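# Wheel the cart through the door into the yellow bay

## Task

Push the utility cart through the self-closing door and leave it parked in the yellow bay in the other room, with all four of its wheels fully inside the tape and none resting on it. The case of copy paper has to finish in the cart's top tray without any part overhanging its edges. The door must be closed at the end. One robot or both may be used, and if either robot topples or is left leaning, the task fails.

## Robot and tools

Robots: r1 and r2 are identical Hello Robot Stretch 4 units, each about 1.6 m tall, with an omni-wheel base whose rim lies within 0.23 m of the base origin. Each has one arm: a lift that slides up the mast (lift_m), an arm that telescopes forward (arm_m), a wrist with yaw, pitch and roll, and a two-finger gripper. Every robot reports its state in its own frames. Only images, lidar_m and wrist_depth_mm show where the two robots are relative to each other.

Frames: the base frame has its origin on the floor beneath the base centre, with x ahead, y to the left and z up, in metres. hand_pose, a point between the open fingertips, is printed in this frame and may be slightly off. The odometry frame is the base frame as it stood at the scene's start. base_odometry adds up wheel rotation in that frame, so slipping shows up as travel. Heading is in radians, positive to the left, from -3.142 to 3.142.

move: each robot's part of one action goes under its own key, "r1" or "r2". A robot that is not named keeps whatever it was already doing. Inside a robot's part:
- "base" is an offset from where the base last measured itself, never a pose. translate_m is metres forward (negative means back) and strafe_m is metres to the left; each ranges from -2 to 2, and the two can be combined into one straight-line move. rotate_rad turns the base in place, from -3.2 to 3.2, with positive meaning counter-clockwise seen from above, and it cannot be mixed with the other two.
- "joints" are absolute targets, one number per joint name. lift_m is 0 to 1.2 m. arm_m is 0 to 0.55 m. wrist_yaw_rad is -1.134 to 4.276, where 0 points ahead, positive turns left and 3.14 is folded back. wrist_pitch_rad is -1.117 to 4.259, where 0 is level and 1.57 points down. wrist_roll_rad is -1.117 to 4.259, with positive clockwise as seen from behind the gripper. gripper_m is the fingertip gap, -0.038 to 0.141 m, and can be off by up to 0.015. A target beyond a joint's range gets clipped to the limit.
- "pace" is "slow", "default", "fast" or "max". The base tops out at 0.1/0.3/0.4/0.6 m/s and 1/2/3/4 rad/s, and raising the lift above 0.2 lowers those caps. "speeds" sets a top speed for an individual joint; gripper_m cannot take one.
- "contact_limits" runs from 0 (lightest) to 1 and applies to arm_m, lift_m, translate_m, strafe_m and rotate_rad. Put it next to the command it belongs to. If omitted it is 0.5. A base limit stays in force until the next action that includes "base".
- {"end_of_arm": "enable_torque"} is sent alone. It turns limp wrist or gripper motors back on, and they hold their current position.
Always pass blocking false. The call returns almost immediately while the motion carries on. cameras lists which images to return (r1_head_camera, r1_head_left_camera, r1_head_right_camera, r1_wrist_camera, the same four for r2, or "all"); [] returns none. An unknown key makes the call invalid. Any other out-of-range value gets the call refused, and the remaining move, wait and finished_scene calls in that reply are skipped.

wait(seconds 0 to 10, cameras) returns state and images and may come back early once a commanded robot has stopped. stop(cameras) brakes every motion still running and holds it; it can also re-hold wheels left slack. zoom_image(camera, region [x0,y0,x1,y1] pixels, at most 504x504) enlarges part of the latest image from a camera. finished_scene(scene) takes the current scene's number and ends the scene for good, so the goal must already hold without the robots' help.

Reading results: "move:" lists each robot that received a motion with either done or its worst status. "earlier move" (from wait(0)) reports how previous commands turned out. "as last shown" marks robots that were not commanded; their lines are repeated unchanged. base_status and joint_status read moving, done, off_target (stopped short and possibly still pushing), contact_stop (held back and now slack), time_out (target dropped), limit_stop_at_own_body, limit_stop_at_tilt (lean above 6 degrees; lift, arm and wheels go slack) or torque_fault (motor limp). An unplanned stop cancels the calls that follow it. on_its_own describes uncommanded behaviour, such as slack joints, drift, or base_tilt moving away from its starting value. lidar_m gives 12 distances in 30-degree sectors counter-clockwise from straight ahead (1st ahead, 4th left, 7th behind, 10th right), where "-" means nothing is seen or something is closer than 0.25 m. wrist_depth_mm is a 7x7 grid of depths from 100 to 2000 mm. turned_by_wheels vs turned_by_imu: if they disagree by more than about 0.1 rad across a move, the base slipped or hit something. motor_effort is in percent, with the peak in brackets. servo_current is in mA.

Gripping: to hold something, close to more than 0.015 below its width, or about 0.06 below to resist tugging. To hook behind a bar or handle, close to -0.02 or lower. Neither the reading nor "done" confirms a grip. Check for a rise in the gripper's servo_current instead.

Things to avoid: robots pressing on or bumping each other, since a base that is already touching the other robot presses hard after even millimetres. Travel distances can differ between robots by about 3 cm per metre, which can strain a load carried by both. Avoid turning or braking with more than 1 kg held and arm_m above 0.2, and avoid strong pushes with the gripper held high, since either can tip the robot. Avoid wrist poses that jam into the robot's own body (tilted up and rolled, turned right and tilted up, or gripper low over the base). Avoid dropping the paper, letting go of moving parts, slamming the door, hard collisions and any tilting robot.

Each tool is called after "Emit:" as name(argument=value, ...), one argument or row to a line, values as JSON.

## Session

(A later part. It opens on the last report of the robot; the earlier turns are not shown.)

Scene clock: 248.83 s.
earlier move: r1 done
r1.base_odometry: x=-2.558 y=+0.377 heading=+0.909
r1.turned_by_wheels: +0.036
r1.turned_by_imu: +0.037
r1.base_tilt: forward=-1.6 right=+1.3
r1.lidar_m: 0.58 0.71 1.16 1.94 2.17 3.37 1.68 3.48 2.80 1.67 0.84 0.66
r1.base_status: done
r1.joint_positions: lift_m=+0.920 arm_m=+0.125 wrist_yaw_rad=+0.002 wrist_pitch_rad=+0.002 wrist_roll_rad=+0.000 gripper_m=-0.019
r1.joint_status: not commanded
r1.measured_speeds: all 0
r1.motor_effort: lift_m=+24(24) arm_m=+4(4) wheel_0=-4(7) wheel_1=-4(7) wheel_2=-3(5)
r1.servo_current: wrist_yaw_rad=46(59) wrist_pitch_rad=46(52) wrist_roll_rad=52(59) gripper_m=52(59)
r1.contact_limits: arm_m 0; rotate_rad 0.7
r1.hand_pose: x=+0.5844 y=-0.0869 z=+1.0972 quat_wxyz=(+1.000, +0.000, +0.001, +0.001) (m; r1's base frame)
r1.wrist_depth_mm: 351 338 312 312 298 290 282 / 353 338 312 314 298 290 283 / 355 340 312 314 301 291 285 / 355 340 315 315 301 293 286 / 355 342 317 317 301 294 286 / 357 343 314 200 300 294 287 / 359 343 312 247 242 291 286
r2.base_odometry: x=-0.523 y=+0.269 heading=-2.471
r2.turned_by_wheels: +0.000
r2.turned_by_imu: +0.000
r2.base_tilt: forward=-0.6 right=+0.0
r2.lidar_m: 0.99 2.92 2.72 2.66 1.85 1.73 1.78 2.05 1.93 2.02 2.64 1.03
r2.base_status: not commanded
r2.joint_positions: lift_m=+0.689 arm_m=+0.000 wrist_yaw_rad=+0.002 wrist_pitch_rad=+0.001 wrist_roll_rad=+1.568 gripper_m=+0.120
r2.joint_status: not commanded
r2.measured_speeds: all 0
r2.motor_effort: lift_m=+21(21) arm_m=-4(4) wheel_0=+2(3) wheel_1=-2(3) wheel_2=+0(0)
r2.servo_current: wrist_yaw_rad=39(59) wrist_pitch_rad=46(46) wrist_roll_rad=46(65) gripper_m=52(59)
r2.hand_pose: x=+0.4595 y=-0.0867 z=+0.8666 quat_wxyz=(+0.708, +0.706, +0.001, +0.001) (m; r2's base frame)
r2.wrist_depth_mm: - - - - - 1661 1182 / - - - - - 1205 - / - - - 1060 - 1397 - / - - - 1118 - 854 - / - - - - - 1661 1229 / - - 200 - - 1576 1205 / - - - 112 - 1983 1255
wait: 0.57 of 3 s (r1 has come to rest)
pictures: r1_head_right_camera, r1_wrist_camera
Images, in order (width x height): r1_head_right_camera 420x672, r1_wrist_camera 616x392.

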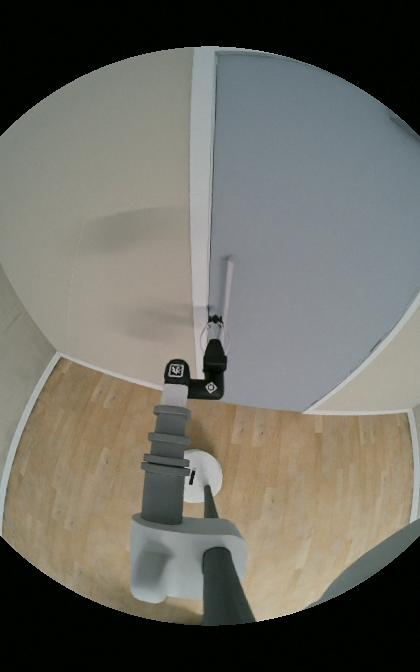

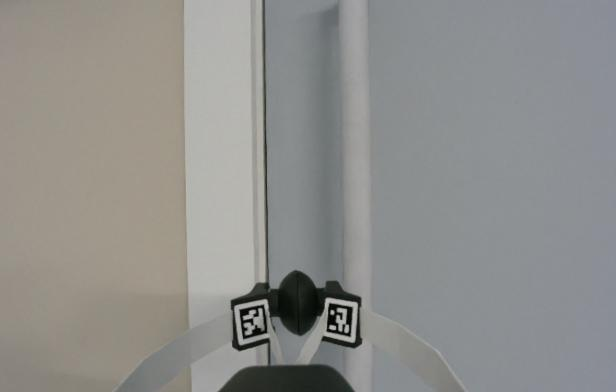

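Emit:
move(
  blocking=false,
  r1={"joints":{"gripper_m":0.1,"arm_m":0.0}},
  cameras=[],
)

Emit:
wait(
  seconds=2.5,
  cameras=[],
)

Emit:
move(
  blocking=false,
  r1={"base":{"rotate_rad":0.25}},
  cameras=[],
)

Emit:
wait(
  seconds=2,
  cameras=[],
)

Emit:
move(
  blocking=false,
  r1={"base":{"strafe_m":-0.16}},
  cameras=[],
)

Emit:
wait(
  seconds=2,
  cameras=["r1_wrist_camera"],
)

Scene clock: 264.00 s.
move: r1 moving
r1.base_odometry: x=-2.558 y=+0.377 heading=+0.909
r1.turned_by_wheels: +0.000
r1.turned_by_imu: +0.000
r1.base_tilt: forward=-1.6 right=+1.2
r1.lidar_m: 0.59 0.74 1.12 1.93 2.16 3.37 1.66 3.44 2.82 1.67 0.82 0.67
r1.base_status: not commanded
r1.joint_positions: lift_m=+0.920 arm_m=+0.074 wrist_yaw_rad=+0.002 wrist_pitch_rad=+0.002 wrist_roll_rad=+0.000 gripper_m=+0.005
r1.joint_status: arm_m moving; gripper_m moving
r1.measured_speeds: translate_m=+0.000 strafe_m=+0.000 rotate_rad=+0.000 lift_m=+0.000 arm_m=-0.195 wrist_yaw_rad=+0.000 wrist_pitch_rad=+0.000 wrist_roll_rad=+0.000
r1.motor_effort: lift_m=+24(24) arm_m=-3(6) wheel_0=-3(4) wheel_1=-3(4) wheel_2=-3(3)
r1.servo_current: wrist_yaw_rad=46(65) wrist_pitch_rad=39(52) wrist_roll_rad=46(59) gripper_m=78(78)
r1.contact_limits: rotate_rad 0.7
r1.hand_pose: x=+0.5337 y=-0.0869 z=+1.0972 quat_wxyz=(+1.000, +0.000, +0.001, +0.001) (m; r1's base frame)
r1.wrist_depth_mm: - 387 357 357 340 332 320 / - 384 355 357 342 332 322 / - 384 357 359 342 332 324 / - 387 357 359 345 334 325 / - 387 359 359 345 334 325 / - 387 362 204 345 334 325 / - 141 355 287 287 332 327
r2: as last shown
r2.base_tilt: forward=-0.7 right=+0.1
r2.lidar_m: 0.99 2.91 2.71 2.68 1.87 1.73 1.79 2.05 1.92 2.01 2.65 1.03
r2.motor_effort: lift_m=+21(21) arm_m=-4(4) wheel_0=+2(2) wheel_1=-2(3) wheel_2=+0(0)
r2.servo_current: wrist_yaw_rad=46(59) wrist_pitch_rad=33(46) wrist_roll_rad=46(52) gripper_m=52(52)
r2.wrist_depth_mm: - - - - - 1537 1205 / - - - - - 1205 - / - - - 1078 - 1366 - / - - - 1118 - 866 - / - - - - - 1708 1281 / - - 199 - - 1576 1229 / - - - 112 - 1921 1255
pictures: none
No camera images: "cameras" was empty.

Scene clock: 265.43 s.
earlier move: r1 done
r1.base_odometry: x=-2.558 y=+0.377 heading=+0.909
r1.turned_by_wheels: +0.000
r1.turned_by_imu: +0.000
r1.base_tilt: forward=-1.5 right=+1.3
r1.lidar_m: 0.58 0.72 1.16 1.92 2.16 3.35 1.67 3.47 2.82 1.69 0.81 0.66
r1.base_status: not commanded
r1.joint_positions: lift_m=+0.920 arm_m=+0.000 wrist_yaw_rad=+0.002 wrist_pitch_rad=+0.002 wrist_roll_rad=+0.000 gripper_m=+0.100
r1.joint_status: all done
r1.measured_speeds: all 0
r1.motor_effort: lift_m=+24(24) arm_m=-4(7) wheel_0=-3(4) wheel_1=-3(4) wheel_2=-3(3)
r1.servo_current: wrist_yaw_rad=33(78) wrist_pitch_rad=46(52) wrist_roll_rad=59(65) gripper_m=46(85)
r1.contact_limits: rotate_rad 0.7
r1.hand_pose: x=+0.4595 y=-0.0869 z=+1.0972 quat_wxyz=(+1.000, +0.000, +0.001, +0.001) (m; r1's base frame)
r1.wrist_depth_mm: - - 445 439 427 415 404 / - - 449 442 427 415 404 / - - 445 442 427 418 404 / - - 449 442 430 418 407 / - - 449 445 430 418 410 / - 189 215 445 198 418 407 / - - 445 145 433 421 410
r2.base_odometry: x=-0.523 y=+0.269 heading=-2.471
r2.turned_by_wheels: +0.000
r2.turned_by_imu: +0.000
r2.base_tilt: forward=-0.7 right=+0.0
r2.lidar_m: 0.99 2.92 2.71 2.64 1.84 1.73 1.80 2.05 1.93 2.00 2.64 1.03
r2.base_status: not commanded
r2.joint_positions: lift_m=+0.689 arm_m=+0.000 wrist_yaw_rad=+0.002 wrist_pitch_rad=+0.001 wrist_roll_rad=+1.568 gripper_m=+0.120
r2.joint_status: not commanded
r2.measured_speeds: all 0
r2.motor_effort: lift_m=+21(21) arm_m=-4(4) wheel_0=+2(2) wheel_1=-2(3) wheel_2=+0(1)
r2.servo_current: wrist_yaw_rad=59(65) wrist_pitch_rad=39(46) wrist_roll_rad=52(59) gripper_m=52(59)
r2.hand_pose: x=+0.4595 y=-0.0867 z=+0.8666 quat_wxyz=(+0.708, +0.706, +0.001, +0.001) (m; r2's base frame)
r2.wrist_depth_mm: - - - - - 1708 1182 / - - - - - 1182 - / - - - 1078 - 1366 - / - - - 1118 - 878 - / - - - - - 1661 1255 / - - 199 - - 1576 1229 / - - - 112 - 1863 1229
wait: 1.43 of 2.5 s (r1 has come to rest)
pictures: none
No camera images: "cameras" was empty.

Scene clock: 265.93 s.
move: r1 moving
r1.base_odometry: x=-2.558 y=+0.377 heading=+1.110
r1.turned_by_wheels: +0.200
r1.turned_by_imu: +0.201
r1.base_tilt: forward=-1.6 right=+1.3
r1.lidar_m: 0.64 0.83 1.63 1.95 2.41 1.78 1.69 3.05 2.78 1.16 0.72 0.59
r1.base_status: rotate_rad moving
r1.joint_positions: lift_m=+0.920 arm_m=+0.000 wrist_yaw_rad=+0.002 wrist_pitch_rad=+0.002 wrist_roll_rad=+0.000 gripper_m=+0.100
r1.joint_status: not commanded
r1.measured_speeds: translate_m=+0.001 strafe_m=+0.000 rotate_rad=+0.456 lift_m=+0.000 arm_m=+0.000 wrist_yaw_rad=+0.000 wrist_pitch_rad=+0.000 wrist_roll_rad=+0.000
r1.motor_effort: lift_m=+24(24) arm_m=-4(5) wheel_0=-4(7) wheel_1=-2(7) wheel_2=-1(8)
r1.servo_current: wrist_yaw_rad=46(59) wrist_pitch_rad=46(46) wrist_roll_rad=65(65) gripper_m=39(46)
r1.hand_pose: x=+0.4595 y=-0.0869 z=+1.0972 quat_wxyz=(+1.000, +0.000, +0.001, +0.001) (m; r1's base frame)
r1.wrist_depth_mm: - - - - 418 384 368 / - - - 452 418 384 370 / - - - 452 418 387 370 / - - - 452 418 387 373 / - - - 459 418 387 373 / - 189 186 452 194 389 377 / - - - 145 415 387 377
r2: as last shown
r2.base_tilt: forward=-0.6 right=+0.1
r2.lidar_m: 1.01 2.93 2.72 2.65 1.85 1.72 1.80 2.09 1.93 1.99 2.64 1.01
r2.motor_effort: lift_m=+21(21) arm_m=-4(4) wheel_0=+2(3) wheel_1=-3(3) wheel_2=+0(0)
r2.servo_current: wrist_yaw_rad=52(59) wrist_pitch_rad=39(46) wrist_roll_rad=46(52) gripper_m=46(59)
r2.wrist_depth_mm: - - - - - 1661 1205 / - - - - - 1205 - / - - - 1098 - 1336 - / - - - 1138 - 866 - / - - - - - 1661 1229 / - - 199 - - 1576 1229 / - - - 112 - - 1229
pictures: none
No camera images: "cameras" was empty.

Scene clock: 266.50 s.
earlier move: r1 done
r1.base_odometry: x=-2.558 y=+0.377 heading=+1.159
r1.turned_by_wheels: +0.049
r1.turned_by_imu: +0.050
r1.base_tilt: forward=-1.6 right=+1.2
r1.lidar_m: 0.64 0.86 1.84 1.98 2.48 1.76 1.68 3.00 2.77 1.08 0.72 0.60
r1.base_status: done
r1.joint_positions: lift_m=+0.920 arm_m=+0.000 wrist_yaw_rad=+0.002 wrist_pitch_rad=+0.002 wrist_roll_rad=+0.000 gripper_m=+0.100
r1.joint_status: not commanded
r1.measured_speeds: all 0
r1.motor_effort: lift_m=+24(24) arm_m=-4(5) wheel_0=-1(7) wheel_1=-1(7) wheel_2=+0(8)
r1.servo_current: wrist_yaw_rad=39(59) wrist_pitch_rad=39(46) wrist_roll_rad=39(65) gripper_m=39(46)
r1.hand_pose: x=+0.4595 y=-0.0869 z=+1.0972 quat_wxyz=(+1.000, +0.000, +0.001, +0.001) (m; r1's base frame)
r1.wrist_depth_mm: - - - - 418 389 364 / - - - - 421 387 364 / - - - - 421 389 362 / - - - - 424 389 362 / - - - - 418 392 364 / - 189 195 - 195 324 368 / - - - 145 404 394 370
r2.base_odometry: x=-0.523 y=+0.269 heading=-2.471
r2.turned_by_wheels: +0.000
r2.turned_by_imu: +0.000
r2.base_tilt: forward=-0.6 right=+0.1
r2.lidar_m: 0.99 2.91 2.69 2.62 1.84 1.70 1.79 2.05 1.94 1.99 2.63 1.04
r2.base_status: not commanded
r2.joint_positions: lift_m=+0.689 arm_m=+0.000 wrist_yaw_rad=+0.002 wrist_pitch_rad=+0.001 wrist_roll_rad=+1.568 gripper_m=+0.120
r2.joint_status: not commanded
r2.measured_speeds: all 0
r2.motor_effort: lift_m=+21(21) arm_m=-4(4) wheel_0=+2(3) wheel_1=-2(3) wheel_2=+0(0)
r2.servo_current: wrist_yaw_rad=33(59) wrist_pitch_rad=46(46) wrist_roll_rad=46(59) gripper_m=52(59)
r2.hand_pose: x=+0.4595 y=-0.0867 z=+0.8666 quat_wxyz=(+0.708, +0.706, +0.001, +0.001) (m; r2's base frame)
r2.wrist_depth_mm: - - - - - 1576 1205 / - - - - - 1205 - / - - - 1060 - 1366 - / - - - 1098 - 866 - / - - - - - 1708 1255 / - - 200 - - 1618 1229 / - - - 112 - 1983 1255
wait: 0.57 of 2 s (r1 has come to rest)
pictures: none
No camera images: "cameras" was empty.

Scene clock: 267.00 s.
move: r1 moving
r1.base_odometry: x=-2.525 y=+0.362 heading=+1.159
r1.turned_by_wheels: +0.000
r1.turned_by_imu: +0.000
r1.base_tilt: forward=-1.6 right=+1.2
r1.lidar_m: 0.63 0.84 1.80 1.99 2.56 1.74 1.68 2.96 2.73 1.05 0.71 0.57
r1.base_status: strafe_m moving
r1.joint_positions: lift_m=+0.920 arm_m=+0.000 wrist_yaw_rad=+0.002 wrist_pitch_rad=+0.002 wrist_roll_rad=+0.000 gripper_m=+0.100
r1.joint_status: not commanded
r1.measured_speeds: translate_m=-0.001 strafe_m=-0.140 rotate_rad=+0.004 lift_m=+0.000 arm_m=+0.000 wrist_yaw_rad=+0.000 wrist_pitch_rad=+0.000 wrist_roll_rad=+0.000
r1.motor_effort: lift_m=+24(24) arm_m=-4(5) wheel_0=+11(11) wheel_1=-9(10) wheel_2=+0(1)
r1.servo_current: wrist_yaw_rad=46(59) wrist_pitch_rad=46(52) wrist_roll_rad=59(59) gripper_m=39(46)
r1.hand_pose: x=+0.4595 y=-0.0869 z=+1.0972 quat_wxyz=(+1.000, +0.000, +0.001, +0.001) (m; r1's base frame)
r1.wrist_depth_mm: - - - 418 402 366 353 / - - - 439 404 366 353 / - - - 439 402 368 353 / - - - 442 404 370 355 / - - - 442 404 370 357 / - 189 186 - 191 366 357 / - - - 145 407 370 357
r2: as last shown
r2.base_tilt: forward=-0.7 right=+0.1
r2.lidar_m: 1.00 2.93 2.70 2.69 1.82 1.72 1.79 2.06 1.93 1.99 2.62 1.03
r2.motor_effort: lift_m=+21(21) arm_m=-4(4) wheel_0=+2(3) wheel_1=-2(3) wheel_2=+0(1)
r2.servo_current: wrist_yaw_rad=46(52) wrist_pitch_rad=39(46) wrist_roll_rad=39(52) gripper_m=46(52)
r2.wrist_depth_mm: - - - - - 1618 1182 / - - - - - 1182 - / - - - 1078 - 1397 - / - - - 1118 - 866 - / - - - - - 1708 1229 / - - 198 - - 1576 1229 / - - - 112 - 1983 1229
pictures: none
No camera images: "cameras" was empty.

Scene clock: 268.53 s.
earlier move: r1 done
r1.base_odometry: x=-2.411 y=+0.313 heading=+1.159
r1.turned_by_wheels: +0.000
r1.turned_by_imu: -0.001
r1.base_tilt: forward=-1.6 right=+1.2
r1.lidar_m: 0.56 0.73 1.63 2.14 2.69 1.74 1.70 2.85 2.62 0.92 0.66 0.58
r1.base_status: done
r1.joint_positions: lift_m=+0.920 arm_m=+0.000 wrist_yaw_rad=+0.002 wrist_pitch_rad=+0.002 wrist_roll_rad=+0.000 gripper_m=+0.100
r1.joint_status: not commanded
r1.measured_speeds: all 0
r1.motor_effort: lift_m=+24(24) arm_m=-4(5) wheel_0=+0(11) wheel_1=-1(10) wheel_2=+0(1)
r1.servo_current: wrist_yaw_rad=46(72) wrist_pitch_rad=46(52) wrist_roll_rad=33(72) gripper_m=39(46)
r1.hand_pose: x=+0.4595 y=-0.0869 z=+1.0972 quat_wxyz=(+1.000, +0.000, +0.001, +0.001) (m; r1's base frame)
r1.wrist_depth_mm: - - 421 382 359 332 314 / - - 421 382 362 332 315 / - - 424 387 364 334 317 / - - 424 384 364 336 317 / - - 418 387 366 338 319 / - 189 212 387 198 330 320 / - - 421 145 362 338 319
r2.base_odometry: x=-0.523 y=+0.269 heading=-2.471
r2.turned_by_wheels: +0.000
r2.turned_by_imu: +0.000
r2.base_tilt: forward=-0.6 right=+0.0
r2.lidar_m: 1.00 2.93 2.72 2.66 1.84 1.74 1.80 2.07 1.94 2.00 2.63 1.04
r2.base_status: not commanded
r2.joint_positions: lift_m=+0.689 arm_m=+0.000 wrist_yaw_rad=+0.002 wrist_pitch_rad=+0.001 wrist_roll_rad=+1.568 gripper_m=+0.120
r2.joint_status: not commanded
r2.measured_speeds: all 0
r2.motor_effort: lift_m=+21(21) arm_m=-4(4) wheel_0=+2(3) wheel_1=-3(3) wheel_2=+0(1)
r2.servo_current: wrist_yaw_rad=59(65) wrist_pitch_rad=39(46) wrist_roll_rad=39(65) gripper_m=52(59)
r2.hand_pose: x=+0.4595 y=-0.0867 z=+0.8666 quat_wxyz=(+0.708, +0.706, +0.001, +0.001) (m; r2's base frame)
r2.wrist_depth_mm: - - - - - 1661 1182 / - - - - - 1205 - / - - - 1078 - 1397 - / - - - 1118 - 866 - / - - - - - 1708 1229 / - - 200 - - 1576 1255 / - - - 112 - 1921 1255
wait: 1.53 of 2 s (r1 has come to rest)
pictures: r1_wrist_camera
Images, in order (width x height): r1_wrist_camera 616x392.

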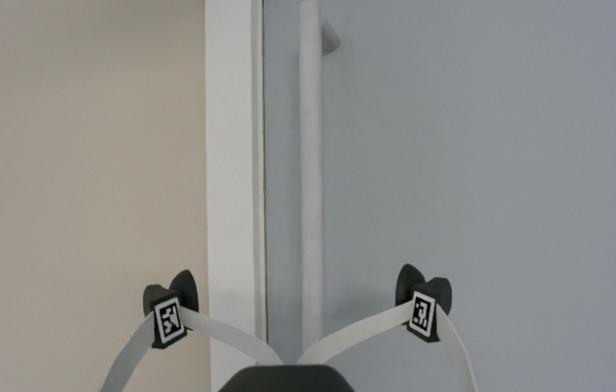

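Emit:
move(
  blocking=false,
  r1={"joints":{"arm_m":0.14,"gripper_m":0.06},"contact_limits":{"arm_m":0},"pace":"slow"},
  cameras=[],
)

Emit:
wait(
  seconds=3,
  cameras=["r1_wrist_camera"],
)

Emit:
move(
  blocking=false,
  r1={"joints":{"gripper_m":-0.036}},
  cameras=[],
)

Emit:
wait(
  seconds=2.5,
  cameras=["r1_wrist_camera"],
)

Scene clock: 277.93 s.
move: r1 moving
r1.base_odometry: x=-2.411 y=+0.313 heading=+1.159
r1.turned_by_wheels: +0.000
r1.turned_by_imu: +0.000
r1.base_tilt: forward=-1.6 right=+1.3
r1.lidar_m: 0.53 0.76 1.64 2.14 2.71 1.73 1.70 2.86 2.63 0.96 0.62 0.58
r1.base_status: not commanded
r1.joint_positions: lift_m=+0.920 arm_m=+0.013 wrist_yaw_rad=+0.002 wrist_pitch_rad=+0.002 wrist_roll_rad=+0.000 gripper_m=+0.092
r1.joint_status: arm_m moving; gripper_m moving
r1.measured_speeds: translate_m=+0.000 strafe_m=+0.000 rotate_rad=+0.000 lift_m=+0.000 arm_m=+0.049 wrist_yaw_rad=+0.000 wrist_pitch_rad=+0.000 wrist_roll_rad=+0.000
r1.motor_effort: lift_m=+24(24) arm_m=+4(8) wheel_0=+0(1) wheel_1=-1(2) wheel_2=+0(0)
r1.servo_current: wrist_yaw_rad=46(65) wrist_pitch_rad=39(52) wrist_roll_rad=46(78) gripper_m=65(65)
r1.contact_limits: arm_m 0
r1.hand_pose: x=+0.4721 y=-0.0869 z=+1.0972 quat_wxyz=(+1.000, +0.000, +0.001, +0.001) (m; r1's base frame)
r1.wrist_depth_mm: - - 402 370 349 325 304 / - - 402 373 351 324 306 / - - 402 375 351 325 306 / - - 404 373 353 327 309 / - - 404 375 355 327 306 / - - 212 377 200 325 309 / - - 190 151 351 320 310
r2: as last shown
r2.base_tilt: forward=-0.7 right=+0.1
r2.lidar_m: 0.98 2.92 2.72 2.68 1.85 1.74 1.78 2.02 1.90 1.98 2.65 1.04
r2.motor_effort: lift_m=+21(21) arm_m=-4(4) wheel_0=+3(3) wheel_1=-2(3) wheel_2=+0(0)
r2.servo_current: wrist_yaw_rad=39(52) wrist_pitch_rad=39(46) wrist_roll_rad=59(59) gripper_m=52(52)
r2.wrist_depth_mm: - - - - - 1661 1205 / - - - - - 1182 - / - - - 1060 - 1397 - / - - - 1118 - 866 - / - - - - - 1618 1255 / - - 200 - - 1576 1255 / - - - 112 - 1983 1229
pictures: none
No camera images: "cameras" was empty.

Scene clock: 280.13 s.
earlier move: r1 done
r1.base_odometry: x=-2.411 y=+0.313 heading=+1.159
r1.turned_by_wheels: +0.000
r1.turned_by_imu: +0.000
r1.base_tilt: forward=-1.6 right=+1.3
r1.lidar_m: 0.52 0.76 1.64 2.12 2.70 1.75 1.71 2.88 2.61 0.97 0.65 0.57
r1.base_status: not commanded
r1.joint_positions: lift_m=+0.920 arm_m=+0.140 wrist_yaw_rad=+0.002 wrist_pitch_rad=+0.002 wrist_roll_rad=+0.000 gripper_m=+0.060
r1.joint_status: all done
r1.measured_speeds: all 0
r1.motor_effort: lift_m=+24(24) arm_m=+6(8) wheel_0=-1(1) wheel_1=-1(2) wheel_2=+0(0)
r1.servo_current: wrist_yaw_rad=39(65) wrist_pitch_rad=46(52) wrist_roll_rad=59(78) gripper_m=39(78)
r1.contact_limits: arm_m 0
r1.hand_pose: x=+0.5993 y=-0.0869 z=+1.0972 quat_wxyz=(+1.000, +0.000, +0.001, +0.001) (m; r1's base frame)
r1.wrist_depth_mm: 349 309 267 257 234 216 - / 351 310 268 262 235 217 205 / 351 310 270 183 236 218 206 / 351 314 271 260 236 216 206 / 355 314 272 260 235 218 206 / 355 315 213 262 194 220 208 / 353 322 271 147 239 216 208
r2.base_odometry: x=-0.523 y=+0.269 heading=-2.471
r2.turned_by_wheels: +0.000
r2.turned_by_imu: +0.000
r2.base_tilt: forward=-0.7 right=+0.0
r2.lidar_m: 0.97 2.94 2.73 2.63 1.84 1.73 1.78 2.05 1.94 2.01 2.63 1.04
r2.base_status: not commanded
r2.joint_positions: lift_m=+0.689 arm_m=+0.000 wrist_yaw_rad=+0.002 wrist_pitch_rad=+0.001 wrist_roll_rad=+1.568 gripper_m=+0.120
r2.joint_status: not commanded
r2.measured_speeds: all 0
r2.motor_effort: lift_m=+21(21) arm_m=-4(4) wheel_0=+2(3) wheel_1=-2(3) wheel_2=+0(1)
r2.servo_current: wrist_yaw_rad=39(59) wrist_pitch_rad=39(46) wrist_roll_rad=46(59) gripper_m=46(59)
r2.hand_pose: x=+0.4595 y=-0.0867 z=+0.8666 quat_wxyz=(+0.708, +0.706, +0.001, +0.001) (m; r2's base frame)
r2.wrist_depth_mm: - - - - - 1661 1182 / - - - - - 1182 - / - - - 1060 - 1336 - / - - - 1098 - 866 - / - - - - - 1661 1255 / - - 198 - - 1537 1205 / - - - 112 - 1983 1205
wait: 2.20 of 3 s (r1 has come to rest)
pictures: r1_wrist_camera
Images, in order (width x height): r1_wrist_camera 616x392.

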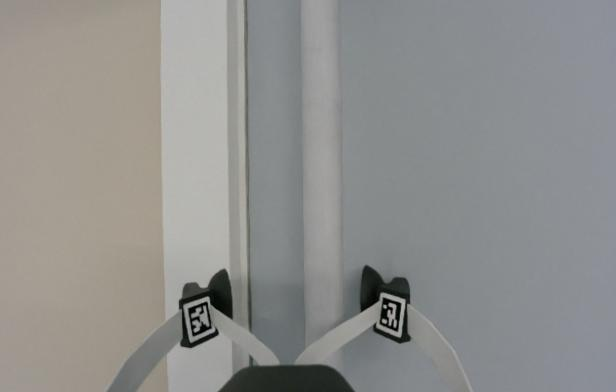

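Scene clock: 280.63 s.
move: r1 moving
r1.base_odometry: x=-2.411 y=+0.313 heading=+1.159
r1.turned_by_wheels: +0.000
r1.turned_by_imu: +0.000
r1.base_tilt: forward=-1.6 right=+1.3
r1.lidar_m: 0.54 0.78 1.66 2.14 2.70 1.73 1.71 2.83 2.61 0.95 0.64 0.58
r1.base_status: not commanded
r1.joint_positions: lift_m=+0.920 arm_m=+0.140 wrist_yaw_rad=+0.001 wrist_pitch_rad=+0.002 wrist_roll_rad=+0.000 gripper_m=+0.041
r1.joint_status: gripper_m moving
r1.measured_speeds: all 0
r1.motor_effort: lift_m=+24(24) arm_m=+4(6) wheel_0=+0(1) wheel_1=-1(2) wheel_2=+0(0)
r1.servo_current: wrist_yaw_rad=52(65) wrist_pitch_rad=39(46) wrist_roll_rad=52(59) gripper_m=117(117)
r1.contact_limits: arm_m 0
r1.hand_pose: x=+0.5993 y=-0.0871 z=+1.0972 quat_wxyz=(+1.000, +0.000, +0.001, +0.001) (m; r1's base frame)
r1.wrist_depth_mm: 353 312 268 256 233 215 - / 347 312 270 258 234 215 204 / 355 314 271 257 235 216 204 / 349 315 271 257 235 216 - / 351 315 272 258 234 217 206 / 359 319 211 262 203 218 206 / 357 319 271 180 235 213 -
r2: as last shown
r2.base_tilt: forward=-0.7 right=+0.1
r2.lidar_m: 1.00 2.91 2.71 2.67 1.83 1.74 1.79 2.05 1.94 2.00 2.64 1.05
r2.motor_effort: lift_m=+21(21) arm_m=-4(4) wheel_0=+2(3) wheel_1=-2(3) wheel_2=+0(0)
r2.servo_current: wrist_yaw_rad=59(59) wrist_pitch_rad=39(46) wrist_roll_rad=39(52) gripper_m=52(52)
r2.wrist_depth_mm: - - - - - 1618 1229 / - - - - - 1229 - / - - - 1060 - 1397 - / - - - 1098 - 866 - / - - - - - 1661 1205 / - - 199 - - 1576 1229 / - - - 112 - 1983 1229
pictures: none
No camera images: "cameras" was empty.

Scene clock: 281.77 s.
earlier move: r1 done
r1.base_odometry: x=-2.411 y=+0.313 heading=+1.159
r1.turned_by_wheels: +0.000
r1.turned_by_imu: -0.001
r1.base_tilt: forward=-1.5 right=+1.3
r1.lidar_m: 0.54 0.78 1.65 2.13 2.70 1.75 1.70 2.87 2.63 0.98 0.64 0.57
r1.base_status: not commanded
r1.joint_positions: lift_m=+0.920 arm_m=+0.140 wrist_yaw_rad=-0.001 wrist_pitch_rad=+0.002 wrist_roll_rad=+0.000 gripper_m=-0.035
r1.joint_status: all done
r1.measured_speeds: all 0
r1.motor_effort: lift_m=+24(24) arm_m=-4(6) wheel_0=-7(8) wheel_1=-2(3) wheel_2=+2(3)
r1.servo_current: wrist_yaw_rad=59(65) wrist_pitch_rad=46(46) wrist_roll_rad=26(59) gripper_m=78(150)
r1.contact_limits: arm_m 0
r1.hand_pose: x=+0.5992 y=-0.0876 z=+1.0972 quat_wxyz=(+1.000, +0.000, +0.001, +0.000) (m; r1's base frame)
r1.wrist_depth_mm: 338 306 267 184 231 213 - / 338 306 267 244 231 214 203 / 345 306 270 186 232 215 204 / 343 307 270 245 233 216 - / 347 309 271 246 234 216 205 / 349 310 268 185 227 216 204 / 351 310 265 182 232 211 -
r2.base_odometry: x=-0.523 y=+0.269 heading=-2.471
r2.turned_by_wheels: +0.000
r2.turned_by_imu: +0.000
r2.base_tilt: forward=-0.7 right=+0.0
r2.lidar_m: 1.00 2.92 2.70 2.66 1.84 1.73 1.78 2.06 1.92 1.99 2.63 1.02
r2.base_status: not commanded
r2.joint_positions: lift_m=+0.689 arm_m=+0.000 wrist_yaw_rad=+0.002 wrist_pitch_rad=+0.001 wrist_roll_rad=+1.568 gripper_m=+0.120
r2.joint_status: not commanded
r2.measured_speeds: all 0
r2.motor_effort: lift_m=+21(21) arm_m=-4(4) wheel_0=+3(3) wheel_1=-3(3) wheel_2=+0(0)
r2.servo_current: wrist_yaw_rad=39(65) wrist_pitch_rad=52(52) wrist_roll_rad=46(59) gripper_m=52(59)
r2.hand_pose: x=+0.4595 y=-0.0867 z=+0.8666 quat_wxyz=(+0.708, +0.706, +0.001, +0.001) (m; r2's base frame)
r2.wrist_depth_mm: - - - - - 1618 1205 / - - - - - 1229 - / - - - 1078 - 1366 - / - - - 1098 - 866 - / - - - - - 1756 1229 / - - 199 - - 1576 1255 / - - - 112 - 1921 1229
wait: 1.13 of 2.5 s (r1 has come to rest)
pictures: r1_wrist_camera
Images, in order (width x height): r1_wrist_camera 616x392.

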